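# Put phone on comic book, laptop on stand

## Task

Place the phone lying flat with all of it resting on the comic book, and set the closed laptop on the laptop stand with its top face upward and one of its long edges against the stand's lips; at the end, neither gripper may be touching either object.

## Robot and tools

Robot: two arms, left_arm and right_arm, each ending in a two-finger gripper. Base positions in the scene frame: left_arm (+0.031, +0.243, 0) m, right_arm (-0.029, -0.309, 0) m, both turned only slightly about z. A camera stand is fixed to the floor behind the arms. Cameras: cam_head_left and cam_head_right, each 896x504. Loose objects may occasionally get a short push from outside.

Frame: the scene frame has its origin at table-top height, midway between the nominal bases. +z points up, +x points out across the table, and left_arm sits on the +y side. Image left and right do not match arm names. Reported hand positions and quaternions (wxyz) are in this frame and may be off by a few centimetres, more at long reach. end_effector_position is the point between the finger pads, roughly 1 cm short of the fingertips. Fingers point along the gripper's +z and open along its y.

Row layout, shared by execute_actions and move: 14 numbers, each in [-1, 1]. First left_arm: dx, dy, dz, rx, ry, rz, opening; then right_arm in the same order. Both arms always need their 7 numbers. dx..rz are offsets, not poses, along the scene axes, counted from that arm's Hand target as it stood when the action or move began; the rotation part (rx, ry, rz) is one rotation vector, applied about the Hand target's position. Scale: 1.0 = 0.6 m or 180 degrees. A translation longer than 1.0 may be shortened. Opening is absolute, not an offset: +1 fully open (0.094 m), -1 closed. All six pose numbers at 0 re-asks for the current Hand target; a 0 opening is a real half-open command, so resend the present opening to leave fingers alone.

execute_actions(actions, cameras): actions is a list of actions; each action is up to 15 rows, one per 1/30 s step, a short one repeating its last row until 15 steps. Every row counts from the action's start pose, not the prior row, so repeating an offset moves further. Empty list just returns state and images. cameras: list of names, null/omitted/["all"] for all, [] for none; an unknown name invalidates the call.

move(target, speed, blend, opening_speed, blocking, cameras): straight-line paths for both grippers. target is one 14-number row, or a list of up to 15 rows, all offsets from the same starting Hand targets. speed in m/s, 0.002 to 4.3, default 0.25 (rotation up to twice that in rad/s); one value or one per target. blend in metres rounds corners at intermediate targets (default 0). opening_speed: per second on the -1..+1 scale, at least 0.2; use it to close gently. blocking=false returns after about 0.5 s while the motion continues. Paths last at least 0.5 s and are cut at 10 s. There is no collision avoidance; faster means bigger lag, stray and harder hits. Avoid paths near an arm's own base; go around it. The result adds a move: line: done (within 10 mm and 2 degrees), off_target, moving, held, fault, plus limits (paced = pose clipped, held = steps withheld).

wait(seconds 0 to 10): lets time pass holding commands; a running move continues. stop(): brakes the running move, which needs some distance. zoom_image(camera, region [x0,y0,x1,y1] pixels, at most 504x504): closer look at the latest image of cam_head_left or cam_head_right. finished_scene(scene): ends the scene irrevocably; give this scene's number. Only call it when the goal holds stably.

Results: Hand target is the last commanded pose after clipping; next offsets start there. The gripper often rests short of it by up to a few cm from friction or load, which is not evidence of contact; send any remaining gap as an offset. Orientation commands are clipped to 40 degrees from the measured one each step. grip_measured uses the opening scale; empty it reads slightly wide; on a hard part under full squeeze it reads a bit below the part's width, so it gives no sign of touch. grip_effort_nm is motor effort (negative = closing), offset and never fully zero. Joint torques include arm weight; joints 3 and 4 wrap at ±28 N m. Joint velocities 'within noise' means the arm is still. Joint ranges (rad): waist ±2.880, shoulder 0 to 3.142, elbow 0 to 3.019 (straight 2.964), wrist pitch -1.693 to 1.571, wrist yaw ±1.571, wrist roll ±2.094.

Cautions: do not let anything fall or be left off the table. No dropping, releasing moving items, slamming or hard pressing; fast contact and targets far past a surface press harder. A blocked arm keeps pushing until you command its target back beyond the gripper. Keep the two grippers apart: the clearance check does not protect grippers, housings or wrist cameras, and squeezing the other arm's fingers counts as a collision. Holding loads, stretching out or pushing at unreachable poses heats motors; a MOTOR HOT line warns at 85 °C, and at 100 °C that arm goes limp for 30 to 60 s or more, possibly unannounced. Move smoothly and release both objects before finishing.

Each tool is called after ">>>" by a JSON object that holds its "op" and its "data".

## Session

>>> {"op": "execute_actions", "data": {"actions": []}}

Scene clock: 0.00 s.
left_arm: end_effector_position=(+0.4918, +0.7722, +0.2721) grip_measured=+1.000 grip_effort_nm=n/a end_effector_quat_wxyz=(+0.538, +0.343, +0.763, +0.102) | right_arm: end_effector_position=(+0.0818, -0.5453, +0.1553) grip_measured=+1.000 grip_effort_nm=n/a end_effector_quat_wxyz=(-0.017, +0.931, +0.365, +0.017)
Joint positions: left_arm=[1.048 1.958 1.826 -0.907 1.087 1.594 0.094] | right_arm=[-1.159 1.066 0.823 -1.361 -0.035 1.239 0.094]
Joint velocities: within noise
Joint torques (N m): no reading
Motor temperatures (°C): left_arm=[23 25 27 24 28 25 28] | right_arm=[27 30 27 25 24 24 25]
Heat: left arm: hottest wrist yaw 28 °C; right arm: hottest shoulder 30 °C.
Hand target: left_arm +0.4940, +0.7762, +0.2939; +0.539, +0.352, +0.755, +0.121 | right_arm +0.0850, -0.5526, +0.1636; -0.006, +0.931, +0.366, +0.017
Tool commands: left_gripper/opening=+1.0 right_gripper/opening=+1.0

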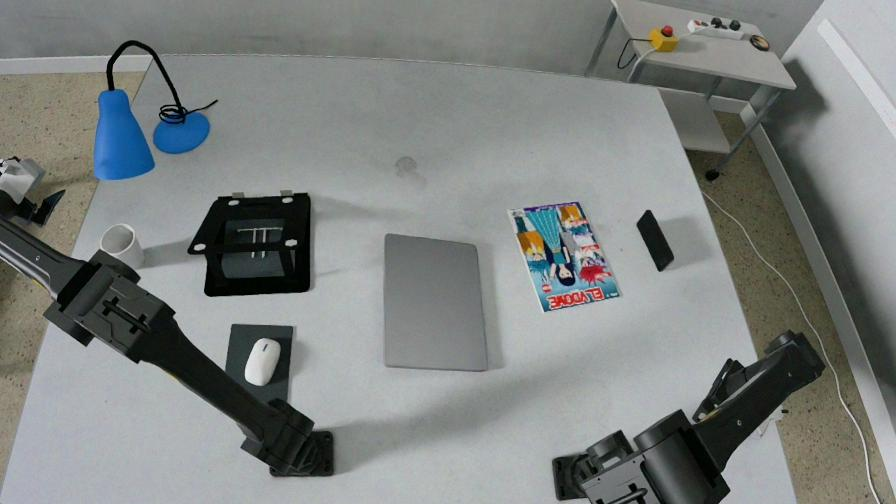

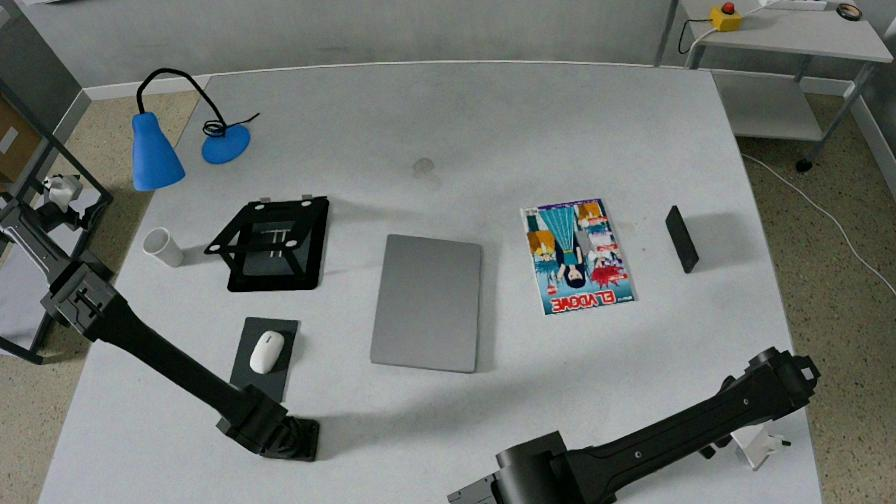

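>>> {"op": "zoom_image", "data": {"camera": "cam_head_left", "region": [180, 180, 340, 310]}}

>>> {"op": "zoom_image", "data": {"camera": "cam_head_right", "region": [190, 180, 350, 310]}}

>>> {"op": "zoom_image", "data": {"camera": "cam_head_left", "region": [500, 180, 700, 320]}}

>>> {"op": "zoom_image", "data": {"camera": "cam_head_right", "region": [510, 180, 710, 320]}}

>>> {"op": "zoom_image", "data": {"camera": "cam_head_left", "region": [360, 220, 510, 380]}}

>>> {"op": "zoom_image", "data": {"camera": "cam_head_right", "region": [360, 220, 510, 380]}}

Scaled by 3.150.

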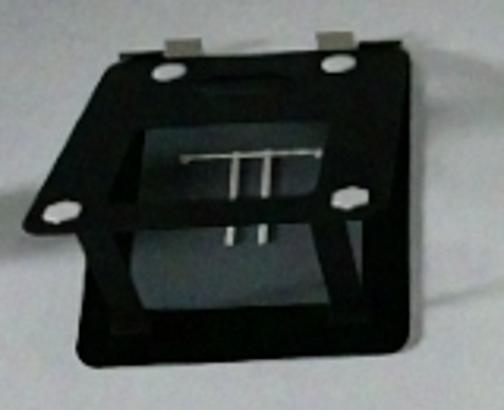

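Scaled by 3.150.

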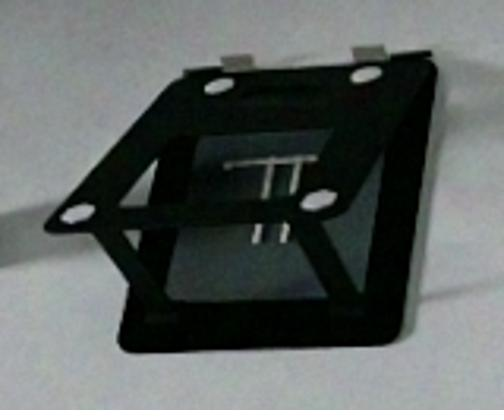

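Scaled by 2.520.

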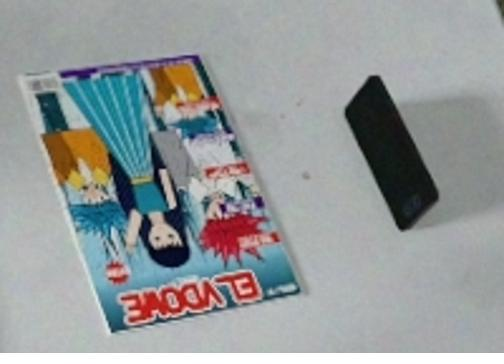

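Scaled by 2.520.

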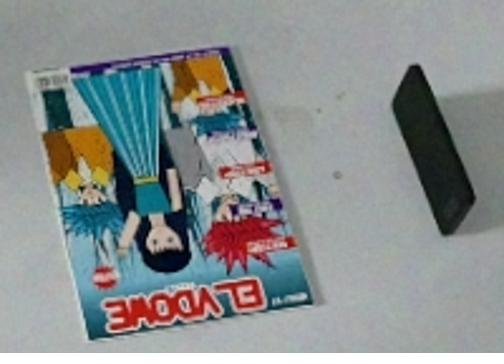

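Scaled by 3.150.

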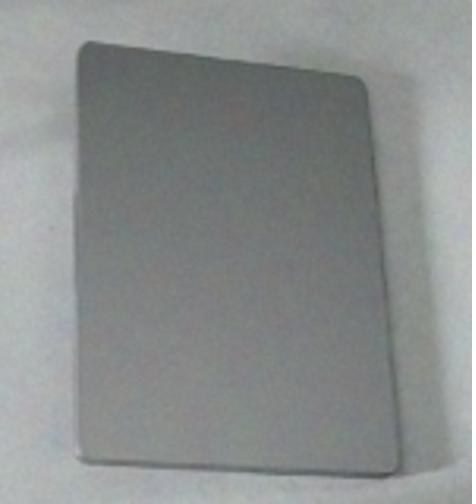

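Scaled by 3.150.

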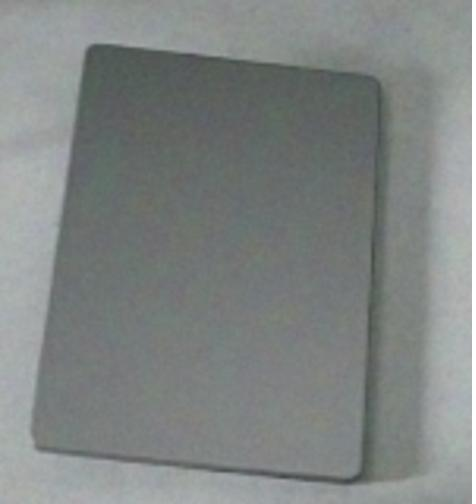

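>>> {"op": "move", "data": {"target": [-0.157,-0.593,0.03,-0.397,0.252,0.667,1,0.642,0.0877,0.194,0,0,0.794,1], "speed": 0.5}}

Scene clock: 110.53 s.
left_arm: end_effector_position=(+0.3838, +0.4185, +0.2878) grip_measured=+1.000 grip_effort_nm=0.002 end_effector_quat_wxyz=(+0.022, +0.708, -0.706, -0.008) | right_arm: end_effector_position=(+0.4539, -0.4982, +0.2694) grip_measured=+1.000 grip_effort_nm=-0.027 end_effector_quat_wxyz=(-0.022, -0.043, +0.999, +0.001)
Joint positions: left_arm=[0.434 1.4 1.453 -1.67 -0.001 -1.111 0.094] | right_arm=[-0.372 1.726 1.786 -1.672 0.015 -0.453 0.094]
Joint velocities: within noise
Joint torques (N m): left_arm=[-1.73 -12.45 16.84 -0.23 -0.02 -0.06] | right_arm=[1.08 -17.14 12.77 -0.28 0 0.14]
Motor temperatures (°C): left_arm=[23 32 34 24 28 24 27] | right_arm=[27 31 39 25 24 23 25]
Heat: left arm: hottest elbow 34 °C; right arm: hottest elbow 39 °C.
Hand target: left_arm +0.3998, +0.4204, +0.3120; +0.001, +0.707, -0.707, +0.000 | right_arm +0.4702, -0.5001, +0.2798; -0.018, -0.051, +0.999, +0.000
Off the commanded pose: left_arm 0.029 m, 3 deg | right_arm 0.020 m, 1 deg.
joint sent to its limit (left arm) — joint 4 (wrist pitch), lower limit. The joint targets still meet the commanded pose.
joint sent to its limit (right arm) — joint 4 (wrist pitch), lower limit. The joint targets still meet the commanded pose.
move: off_target (left_arm, right_arm)

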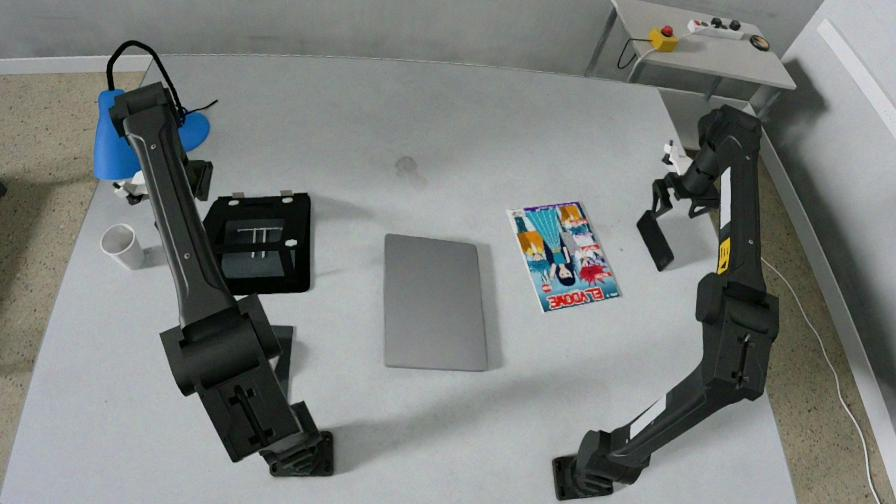

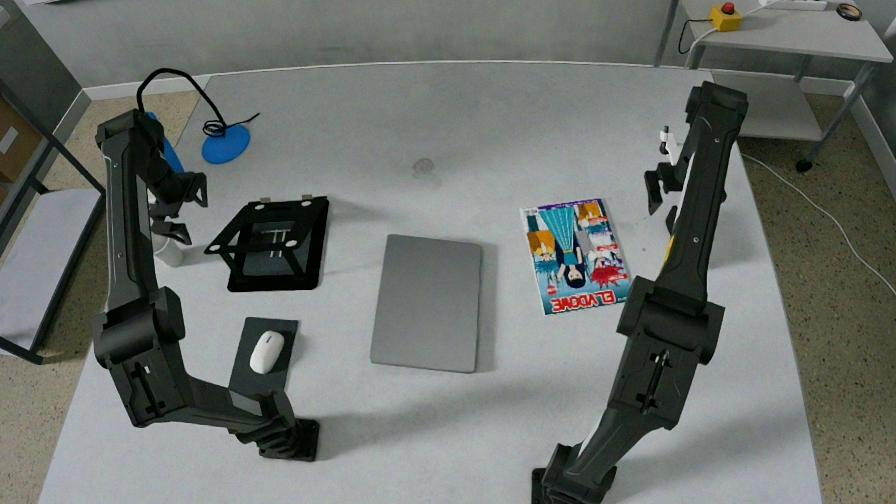

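>>> {"op": "zoom_image", "data": {"camera": "cam_head_left", "region": [610, 100, 770, 280]}}

>>> {"op": "zoom_image", "data": {"camera": "cam_head_right", "region": [610, 100, 770, 280]}}

>>> {"op": "zoom_image", "data": {"camera": "cam_head_left", "region": [90, 130, 310, 310]}}

>>> {"op": "zoom_image", "data": {"camera": "cam_head_right", "region": [110, 130, 330, 310]}}

Scaled by 2.800.

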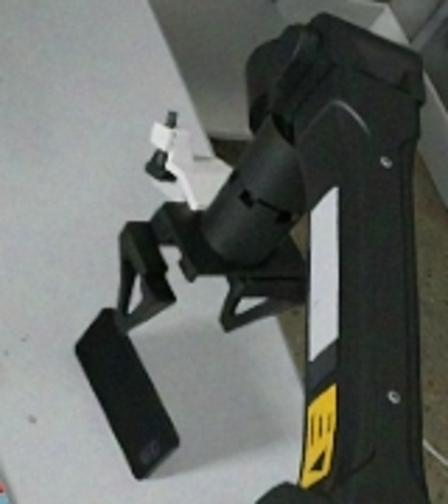

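Scaled by 2.800.

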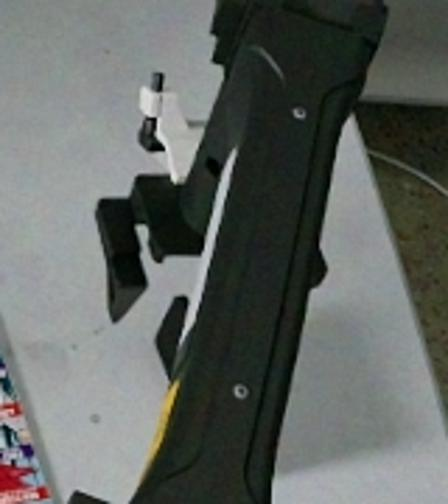

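Scaled by 2.291.

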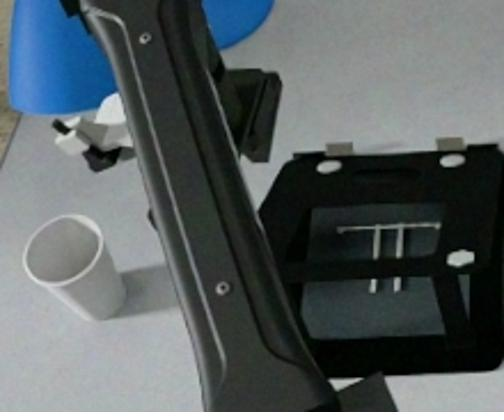

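Scaled by 2.291.

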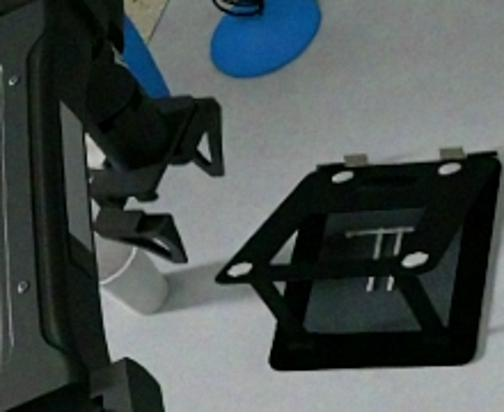

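>>> {"op": "move", "data": {"target": [0,0,0,0,0,0,1,0.11,-0.065,-0.24,0,0,0,1], "speed": 0.3}}

>>> {"op": "zoom_image", "data": {"camera": "cam_head_left", "region": [580, 130, 760, 300]}}

>>> {"op": "zoom_image", "data": {"camera": "cam_head_right", "region": [580, 130, 760, 300]}}

Scene clock: 142.90 s.
left_arm: end_effector_position=(+0.3838, +0.4185, +0.2878) grip_measured=+1.000 grip_effort_nm=0.007 end_effector_quat_wxyz=(+0.022, +0.708, -0.706, -0.008) | right_arm: end_effector_position=(+0.5225, -0.5256, +0.1228) grip_measured=+1.000 grip_effort_nm=-0.027 end_effector_quat_wxyz=(-0.041, -0.053, +0.998, +0.010)
Joint positions: left_arm=[0.434 1.4 1.453 -1.67 -0.001 -1.112 0.094] | right_arm=[-0.374 1.992 1.786 -1.446 0.015 -0.474 0.094]
Joint velocities: within noise
Joint torques (N m): left_arm=[-2.55 -12.51 16.7 -0.12 -0.05 -0.06] | right_arm=[-0.21 -22.59 11.43 0.36 0.02 0.06]
Motor temperatures (°C): left_arm=[23 29 41 24 27 24 27] | right_arm=[27 33 40 25 24 23 25]
Heat: left arm: hottest elbow 41 °C; right arm: hottest elbow 40 °C.
Hand target: left_arm +0.3998, +0.4204, +0.3120; +0.001, +0.707, -0.707, -0.001 | right_arm +0.5362, -0.5390, +0.1359; -0.018, -0.051, +0.999, +0.000
Off the commanded pose: left_arm 0.029 m, 3 deg | right_arm 0.023 m, 3 deg.
joint sent to its limit (left arm) — joint 4 (wrist pitch), lower limit. The joint targets still meet the commanded pose.
move: off_target (left_arm, right_arm)

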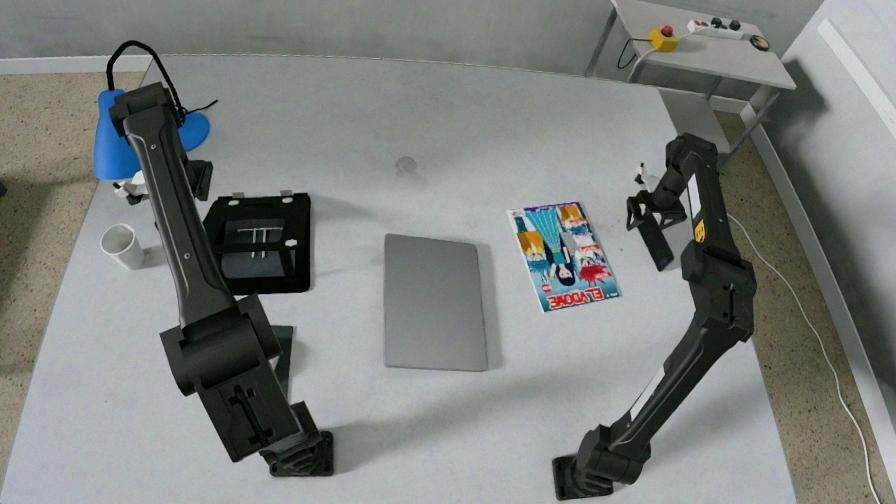

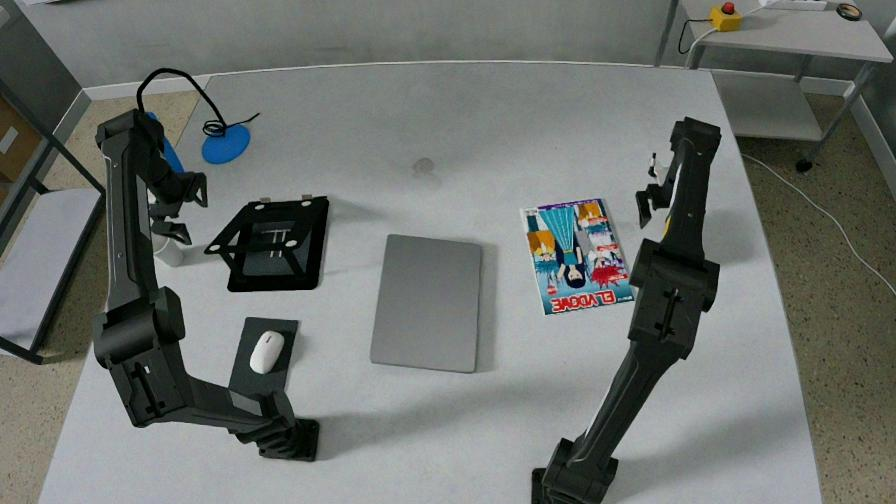

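Scaled by 2.800.

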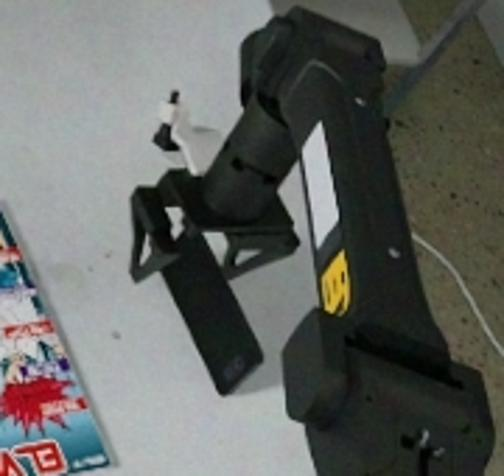

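Scaled by 2.800.

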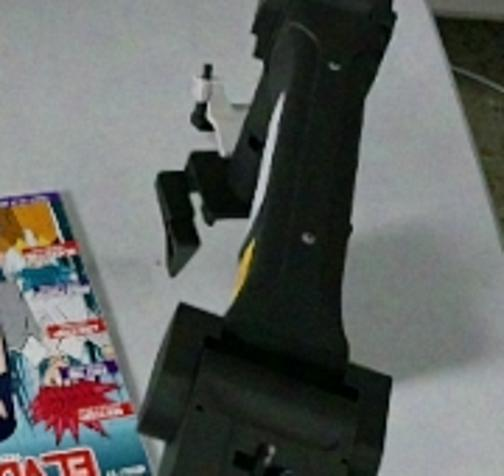

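>>> {"op": "move", "data": {"target": [0,0,0,0,0,0,1,0.02,-0.095,-0.015,0,0,0,1], "speed": 0.3, "cameras": ["cam_head_left","cam_head_right"]}}

>>> {"op": "zoom_image", "data": {"camera": "cam_head_left", "region": [600, 170, 740, 290]}}

>>> {"op": "zoom_image", "data": {"camera": "cam_head_right", "region": [610, 170, 750, 290]}}

Scene clock: 156.87 s.
left_arm: end_effector_position=(+0.3838, +0.4185, +0.2878) grip_measured=+1.000 grip_effort_nm=0.002 end_effector_quat_wxyz=(+0.022, +0.708, -0.706, -0.008) | right_arm: end_effector_position=(+0.5326, -0.5903, +0.1224) grip_measured=+1.000 grip_effort_nm=-0.027 end_effector_quat_wxyz=(-0.027, -0.046, +0.999, +0.004)
Joint positions: left_arm=[0.434 1.4 1.453 -1.67 -0.001 -1.112 0.094] | right_arm=[-0.463 2.072 1.915 -1.465 0.018 -0.549 0.094]
Joint velocities: within noise
Joint torques (N m): left_arm=[-2.55 -11.99 16.77 -0.18 -0.03 -0.08] | right_arm=[0.73 -22.18 12.48 -0.2 0 0.11]
Motor temperatures (°C): left_arm=[23 28 42 24 27 24 27] | right_arm=[27 35 40 25 24 23 25]
Heat: left arm: hottest elbow 42 °C; right arm: hottest elbow 40 °C.
Hand target: left_arm +0.3998, +0.4204, +0.3120; +0.001, +0.707, -0.707, -0.001 | right_arm +0.5482, -0.5962, +0.1269; -0.018, -0.050, +0.999, +0.000
Off the commanded pose: left_arm 0.029 m, 3 deg | right_arm 0.017 m, 1 deg.
joint sent to its limit (left arm) — joint 4 (wrist pitch), lower limit. The joint targets still meet the commanded pose.
move: off_target (left_arm, right_arm)

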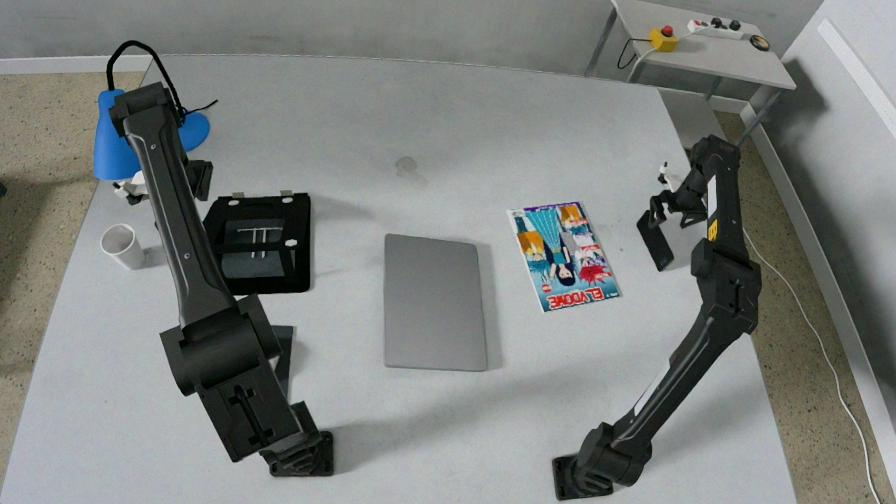

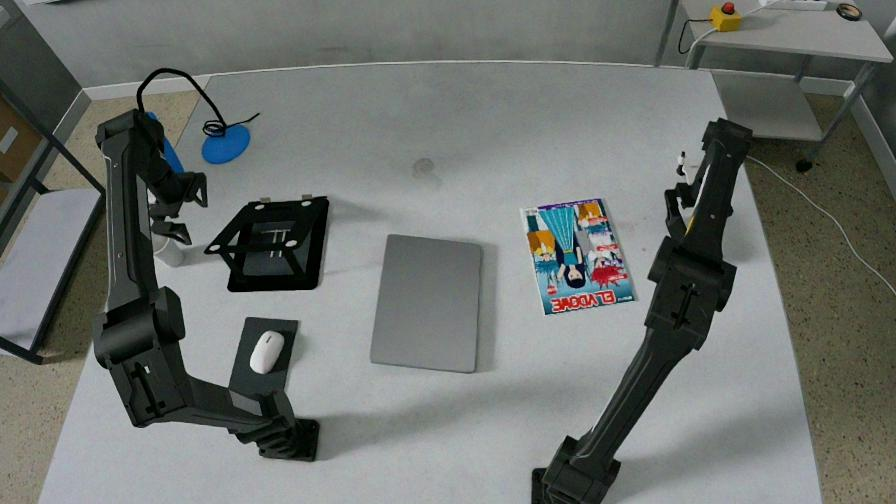

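Scaled by 3.600.

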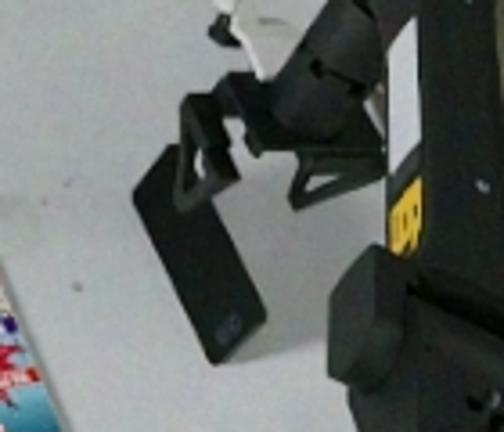

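Scaled by 3.600.

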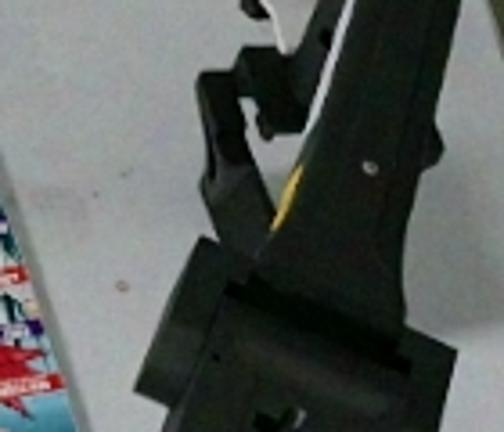

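>>> {"op": "move", "data": {"target": [[0,0,0,0,0,0,1,0.0,0,-0.112,0,0,0,1],[0,0,0,0,0,0,1,0.0,0,-0.112,0,0,0,-0.95]], "speed": 0.2, "opening_speed": 1.2}}

>>> {"op": "zoom_image", "data": {"camera": "cam_head_left", "region": [600, 170, 740, 290]}}

Scene clock: 165.47 s.
left_arm: end_effector_position=(+0.3838, +0.4185, +0.2878) grip_measured=+1.000 grip_effort_nm=0.002 end_effector_quat_wxyz=(+0.022, +0.708, -0.706, -0.008) | right_arm: end_effector_position=(+0.5480, -0.5978, +0.0770) grip_measured=-0.847 grip_effort_nm=-1.018 end_effector_quat_wxyz=(-0.010, -0.047, +0.999, -0.005)
Joint positions: left_arm=[0.434 1.4 1.453 -1.67 -0.001 -1.112 0.094] | right_arm=[-0.463 2.12 1.875 -1.338 0.018 -0.552 0.007]
Joint velocities: within noise
Joint torques (N m): left_arm=[-2.67 -12.1 16.87 -0.03 -0.06 -0.13] | right_arm=[0.73 -23.3 7.61 0.44 0 0.11]
Motor temperatures (°C): left_arm=[23 28 43 24 27 24 27] | right_arm=[27 36 40 25 24 23 25]
Heat: left arm: hottest elbow 43 °C; right arm: hottest elbow 40 °C.
Hand target: left_arm +0.3998, +0.4204, +0.3120; +0.001, +0.707, -0.707, -0.001 | right_arm +0.5482, -0.5961, +0.0598; -0.018, -0.051, +0.999, +0.000
Off the commanded pose: left_arm 0.029 m, 3 deg | right_arm 0.017 m, 1 deg.
joint sent to its limit (left arm) — joint 4 (wrist pitch), lower limit. The joint targets still meet the commanded pose.
move: off_target (left_arm, right_arm); target 2's new opening was sent with right_arm's hand 0.017 m and 1 deg from that target

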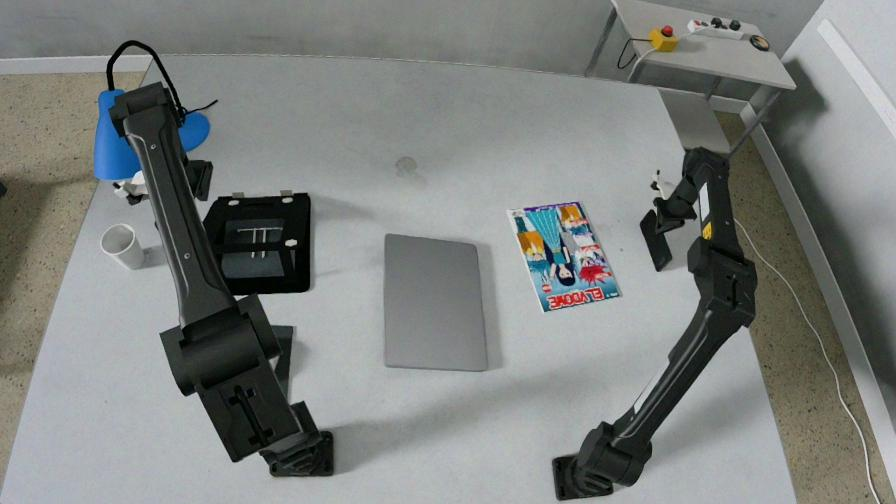

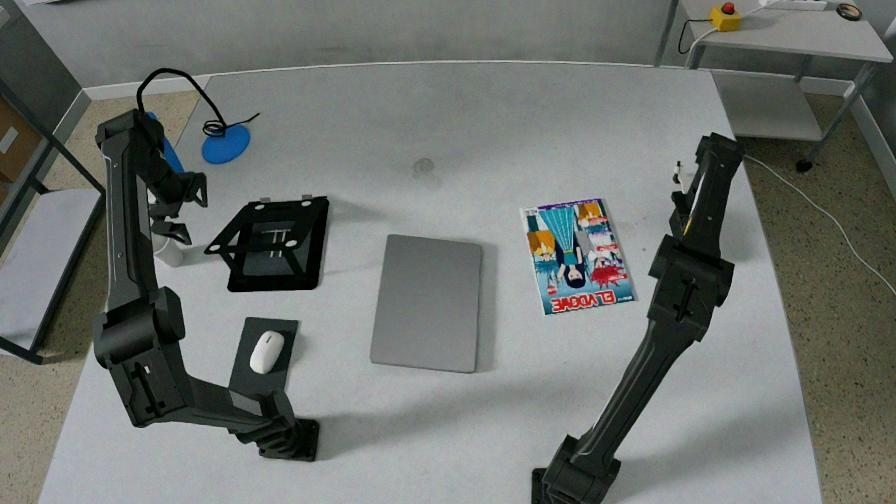

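Scaled by 3.600.

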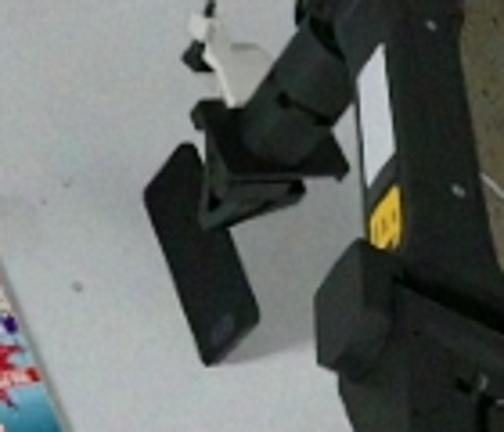

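>>> {"op": "move", "data": {"target": [[0,0,0,0,0,0,1,0.0,0,0.15,0,0,0,-0.95],[0,0,0,0,0,0,1,-0.017,0.292,0.15,0.33,0.05,0.03,-0.95]], "speed": [0.25,0.4], "blend": [0.04,0]}}

>>> {"op": "zoom_image", "data": {"camera": "cam_head_left", "region": [490, 160, 690, 330]}}

>>> {"op": "zoom_image", "data": {"camera": "cam_head_right", "region": [490, 160, 690, 330]}}

Scene clock: 202.50 s.
left_arm: end_effector_position=(+0.3838, +0.4185, +0.2878) grip_measured=+1.000 grip_effort_nm=0.007 end_effector_quat_wxyz=(+0.022, +0.708, -0.706, -0.008) | right_arm: end_effector_position=(+0.5415, -0.4278, +0.1284) grip_measured=-0.849 grip_effort_nm=-1.038 end_effector_quat_wxyz=(+0.049, -0.030, +0.902, +0.427)
Joint positions: left_arm=[0.434 1.4 1.453 -1.67 -0.001 -1.112 0.094] | right_arm=[-0.429 2.119 1.822 -1.667 -0.82 -0.663 0.007]
Joint velocities: within noise
Joint torques (N m): left_arm=[-2.2 -12.28 16.84 -0.23 -0.03 -0.04] | right_arm=[1.08 -27.16 6.69 -0.98 -0.67 0.05]
Motor temperatures (°C): left_arm=[23 27 44 24 27 24 27] | right_arm=[27 37 37 25 24 23 27]
Heat: left arm: hottest elbow 44 °C; right arm: hottest shoulder 37 °C.
Hand target: left_arm +0.3998, +0.4204, +0.3120; +0.001, +0.707, -0.707, -0.001 | right_arm +0.5381, -0.4209, +0.1497; -0.066, -0.098, +0.860, +0.497
Off the commanded pose: left_arm 0.029 m, 3 deg | right_arm 0.023 m, 18 deg.
joint sent to its limit (left arm) — joint 4 (wrist pitch), lower limit. The joint targets still meet the commanded pose.
joint sent to its limit (right arm) — joint 4 (wrist pitch), lower limit. The joint targets are off in orientation, not in position.
move: off_target (left_arm, right_arm)

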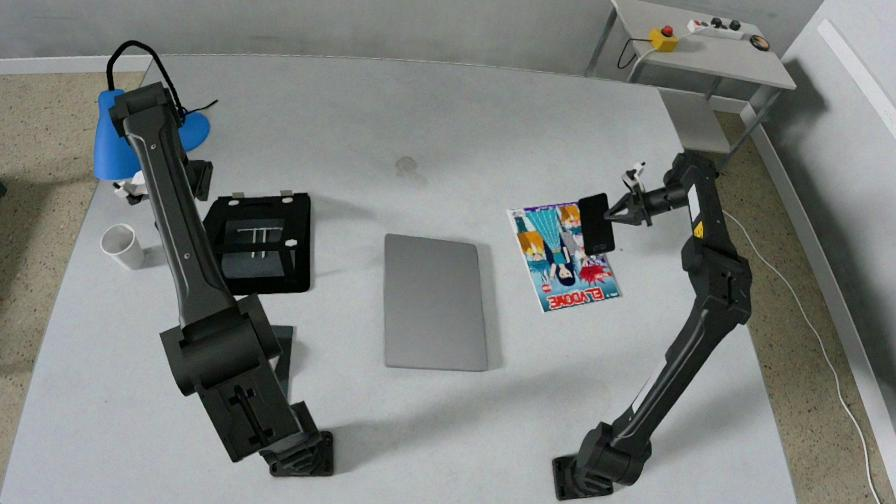

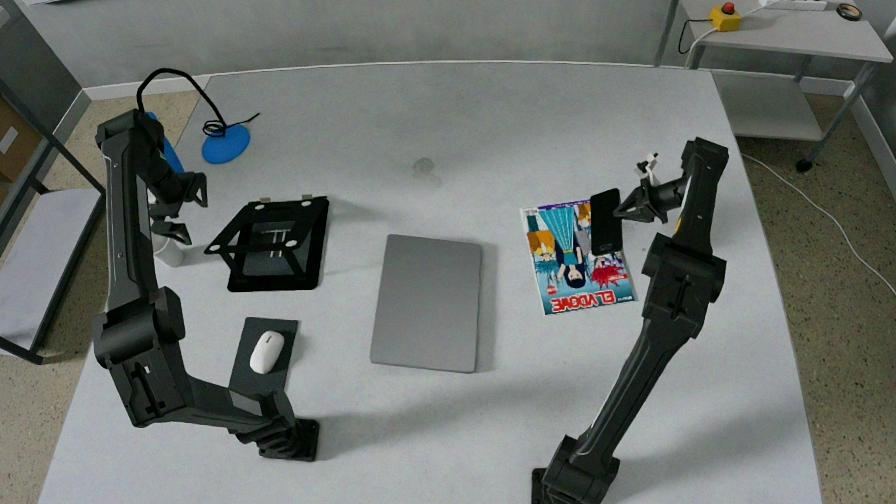

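Scaled by 2.520.

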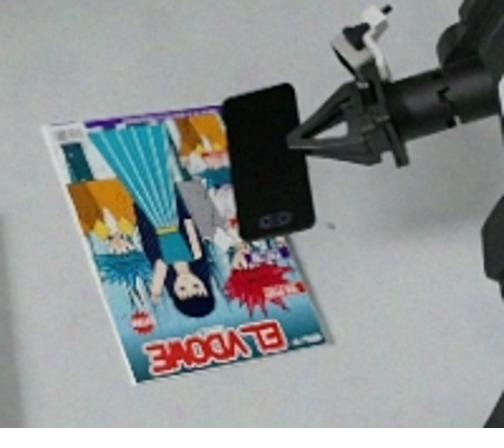

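Scaled by 2.520.

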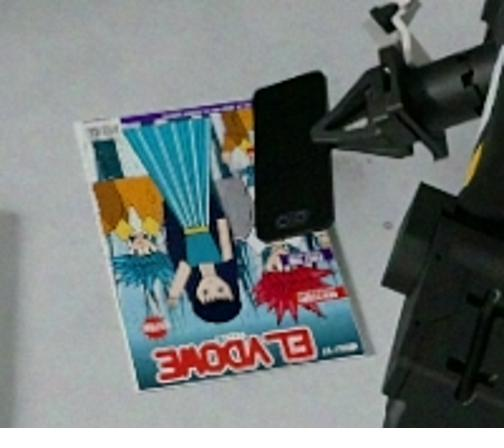

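>>> {"op": "move", "data": {"target": [0,0,0,0,0,0,1,-0.027,0.1,-0.117,0,0,0,-0.95], "speed": 0.2}}

>>> {"op": "zoom_image", "data": {"camera": "cam_head_left", "region": [490, 160, 690, 330]}}

>>> {"op": "zoom_image", "data": {"camera": "cam_head_right", "region": [490, 160, 690, 330]}}

Scene clock: 211.17 s.
left_arm: end_effector_position=(+0.3838, +0.4185, +0.2878) grip_measured=+1.000 grip_effort_nm=0.012 end_effector_quat_wxyz=(+0.022, +0.708, -0.706, -0.008) | right_arm: end_effector_position=(+0.5248, -0.3675, +0.0850) grip_measured=-0.849 grip_effort_nm=-1.043 end_effector_quat_wxyz=(-0.002, -0.074, +0.886, +0.457)
Joint positions: left_arm=[0.434 1.4 1.453 -1.67 -0.001 -1.112 0.094] | right_arm=[-0.343 2.159 1.735 -1.667 -0.834 -0.738 0.007]
Joint velocities: within noise
Joint torques (N m): left_arm=[-1.96 -12.28 16.87 -0.21 -0.05 -0.1] | right_arm=[1.2 -23.24 6.49 -1.13 -0.63 0.04]
Motor temperatures (°C): left_arm=[23 27 45 24 27 24 27] | right_arm=[27 39 37 25 24 23 27]
Heat: left arm: hottest elbow 45 °C; right arm: hottest shoulder 39 °C.
Hand target: left_arm +0.3998, +0.4204, +0.3120; +0.001, +0.707, -0.707, -0.001 | right_arm +0.5219, -0.3609, +0.0795; -0.066, -0.098, +0.860, +0.497
Off the commanded pose: left_arm 0.029 m, 3 deg | right_arm 0.009 m, 10 deg.
joint sent to its limit (left arm) — joint 4 (wrist pitch), lower limit. The joint targets still meet the commanded pose.
joint sent to its limit (right arm) — joint 4 (wrist pitch), lower limit. The joint targets are off in orientation, not in position.
move: off_target (left_arm, right_arm)

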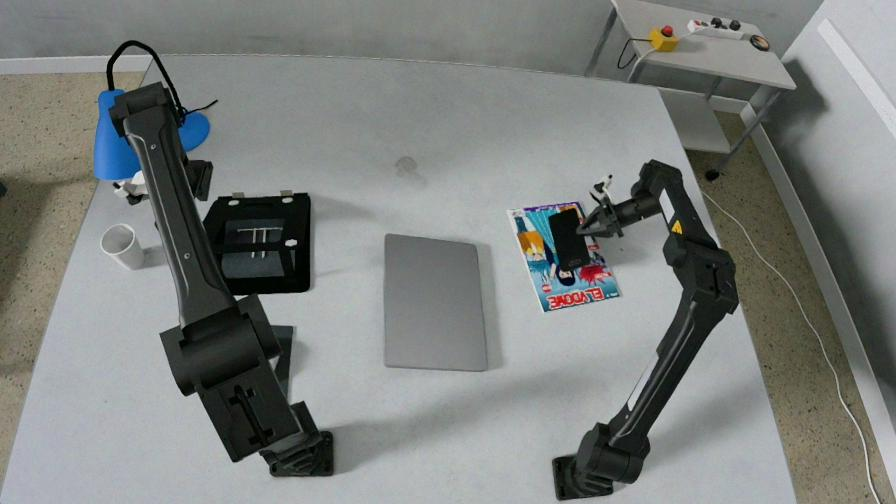

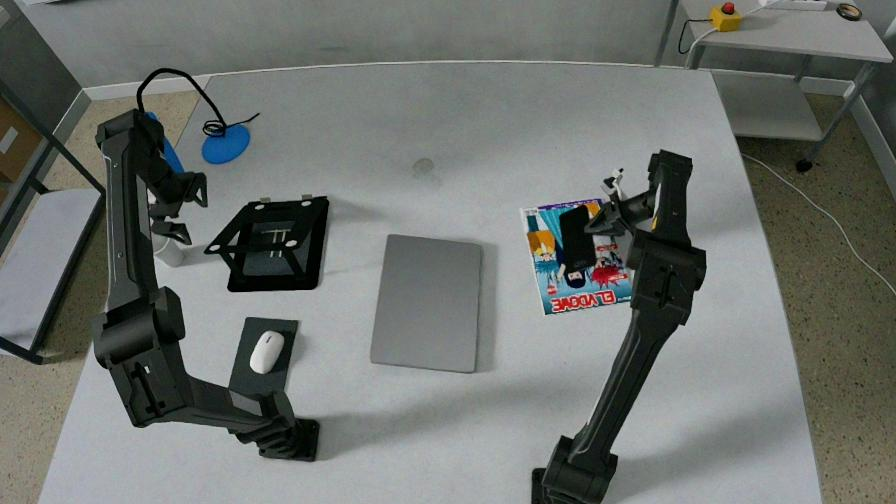

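Scaled by 2.520.

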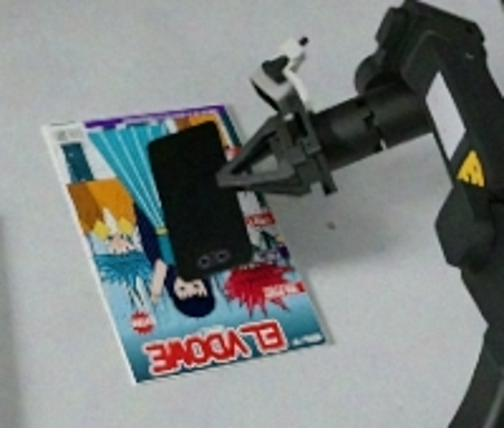

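Scaled by 2.520.

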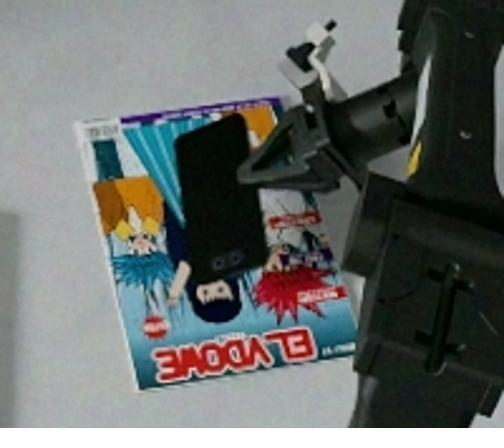

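>>> {"op": "move", "data": {"target": [0,0,0,0,0,0,1,0,0,-0.052,0,0,0,-0.95], "speed": 0.1}}

>>> {"op": "zoom_image", "data": {"camera": "cam_head_left", "region": [490, 160, 690, 330]}}

>>> {"op": "zoom_image", "data": {"camera": "cam_head_right", "region": [490, 160, 690, 330]}}

Scene clock: 216.20 s.
left_arm: end_effector_position=(+0.3838, +0.4185, +0.2878) grip_measured=+1.000 grip_effort_nm=0.002 end_effector_quat_wxyz=(+0.022, +0.708, -0.706, -0.008) | right_arm: end_effector_position=(+0.5211, -0.3663, +0.0539) grip_measured=-0.849 grip_effort_nm=-1.038 end_effector_quat_wxyz=(-0.019, -0.076, +0.881, +0.467)
Joint positions: left_arm=[0.434 1.4 1.453 -1.67 -0.001 -1.112 0.094] | right_arm=[-0.342 2.219 1.735 -1.667 -0.832 -0.771 0.007]
Joint velocities: within noise
Joint torques (N m): left_arm=[-2.32 -12.34 16.91 -0.36 -0.04 -0.08] | right_arm=[1.26 -22.77 7.13 -1.24 -0.5 -0.01]
Motor temperatures (°C): left_arm=[23 27 45 24 27 24 27] | right_arm=[27 38 36 25 24 23 27]
Heat: left arm: hottest elbow 45 °C; right arm: hottest shoulder 38 °C.
Hand target: left_arm +0.3998, +0.4204, +0.3120; +0.001, +0.707, -0.707, -0.001 | right_arm +0.5219, -0.3609, +0.0484; -0.066, -0.098, +0.860, +0.497
Off the commanded pose: left_arm 0.029 m, 3 deg | right_arm 0.008 m, 7 deg.
joint sent to its limit (left arm) — joint 4 (wrist pitch), lower limit. The joint targets still meet the commanded pose.
joint sent to its limit (right arm) — joint 4 (wrist pitch), lower limit. The joint targets are off in orientation, not in position.
move: off_target (left_arm, right_arm)

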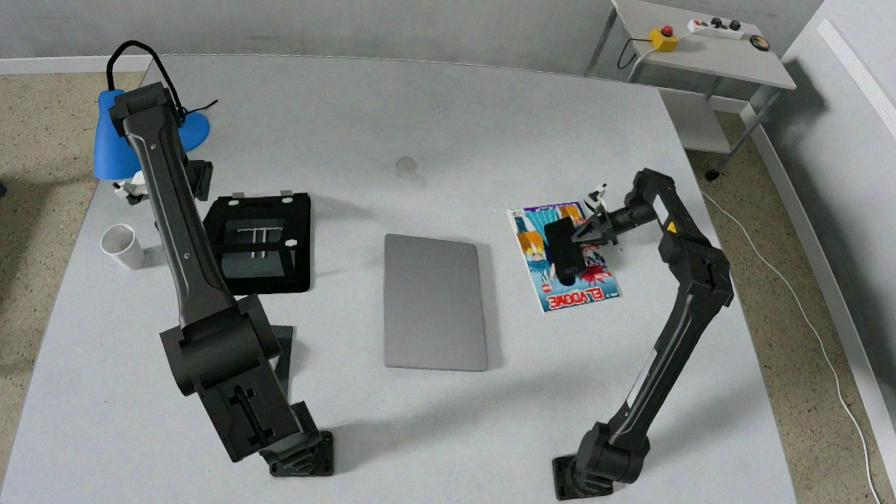

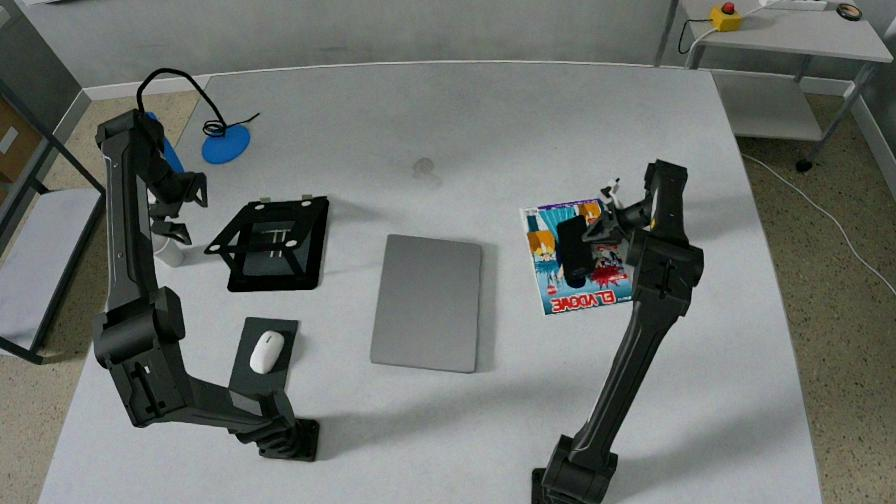

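Scaled by 2.520.

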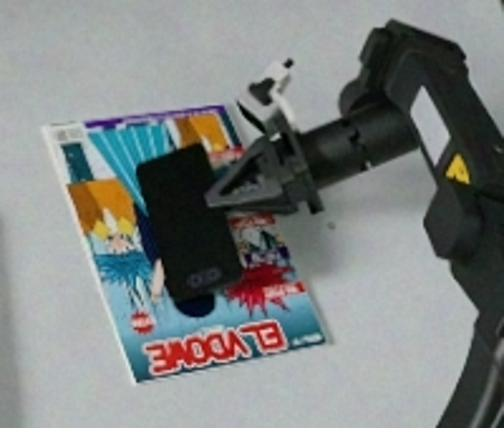

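Scaled by 2.520.

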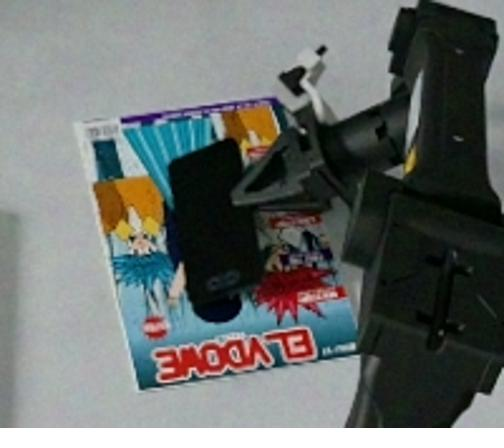

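>>> {"op": "move", "data": {"target": [[0,0,0,0,0,0,1,0,0.003,-0.014,0,0,0,-0.95],[0,0,0,0,0,0,1,0,0.003,-0.014,0,0,0,-0.5]], "speed": 0.1, "opening_speed": 0.3}}

>>> {"op": "zoom_image", "data": {"camera": "cam_head_left", "region": [490, 160, 690, 330]}}

>>> {"op": "zoom_image", "data": {"camera": "cam_head_right", "region": [490, 160, 690, 330]}}

Scene clock: 224.27 s.
left_arm: end_effector_position=(+0.3838, +0.4185, +0.2878) grip_measured=+1.000 grip_effort_nm=0.002 end_effector_quat_wxyz=(+0.022, +0.708, -0.706, -0.008) | right_arm: end_effector_position=(+0.5203, -0.3641, +0.0498) grip_measured=-0.502 grip_effort_nm=0.061 end_effector_quat_wxyz=(-0.021, -0.079, +0.879, +0.470)
Joint positions: left_arm=[0.434 1.4 1.453 -1.67 -0.001 -1.112 0.094] | right_arm=[-0.339 2.228 1.735 -1.671 -0.834 -0.783 0.023]
Joint velocities: within noise
Joint torques (N m): left_arm=[-2.08 -13.1 16.79 -0.02 -0.03 -0.1] | right_arm=[1.26 -22.07 7.41 -1.11 -0.41 0.02]
Motor temperatures (°C): left_arm=[23 27 45 24 27 24 27] | right_arm=[27 38 36 25 24 23 27]
Heat: left arm: hottest elbow 45 °C; right arm: hottest shoulder 38 °C.
Hand target: left_arm +0.3998, +0.4204, +0.3120; +0.001, +0.707, -0.707, -0.001 | right_arm +0.5219, -0.3590, +0.0400; -0.066, -0.098, +0.860, +0.497
Off the commanded pose: left_arm 0.029 m, 3 deg | right_arm 0.011 m, 7 deg.
joint sent to its limit (left arm) — joint 4 (wrist pitch), lower limit. The joint targets still meet the commanded pose.
joint sent to its limit (right arm) — joint 4 (wrist pitch), lower limit. The joint targets are off in orientation, not in position.
move: off_target (left_arm, right_arm); target 2's new opening was sent with right_arm's hand 0.014 m and 7 deg from that target

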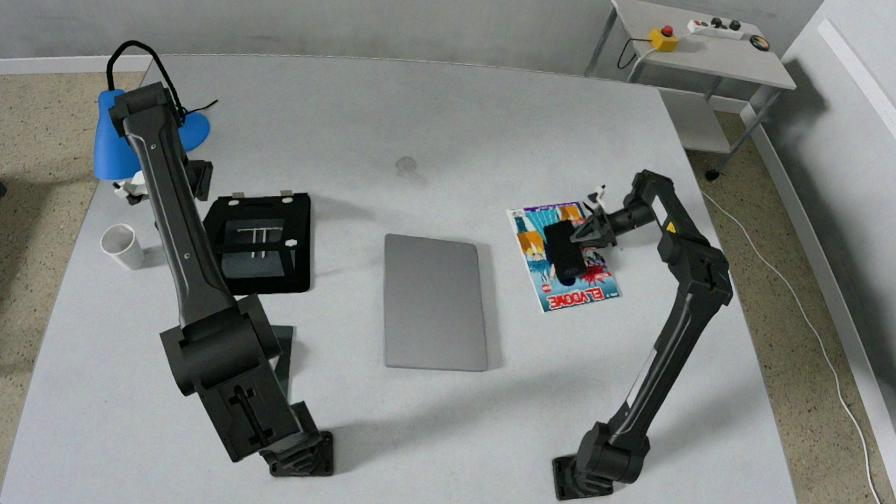

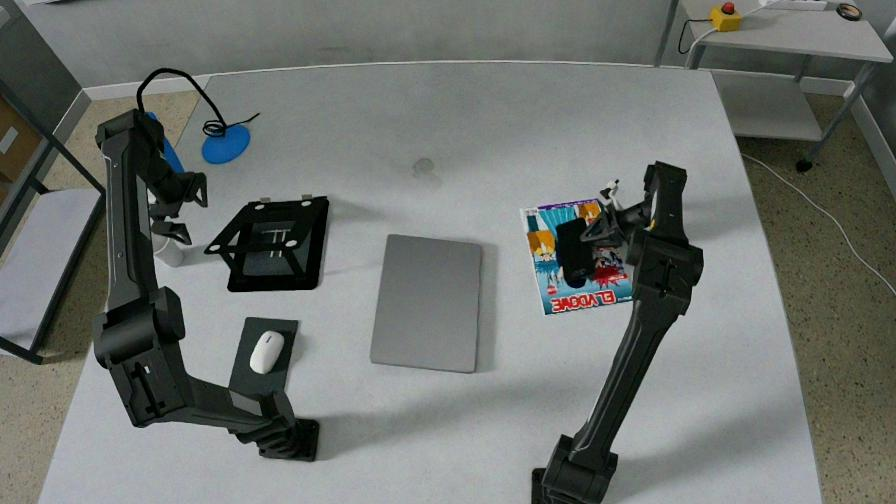

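Scaled by 2.520.

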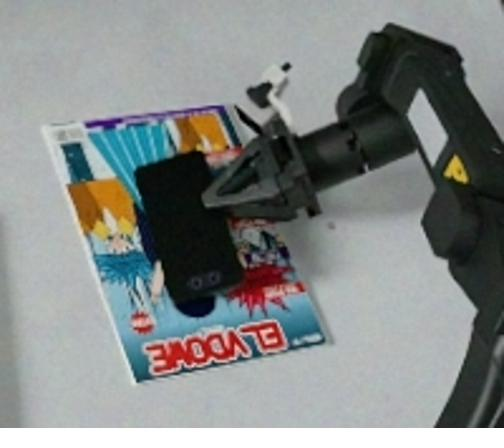

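Scaled by 2.520.

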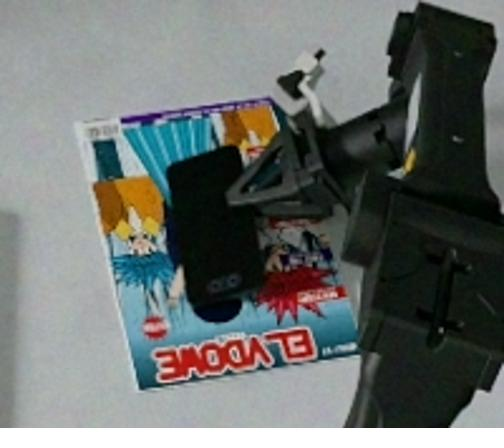

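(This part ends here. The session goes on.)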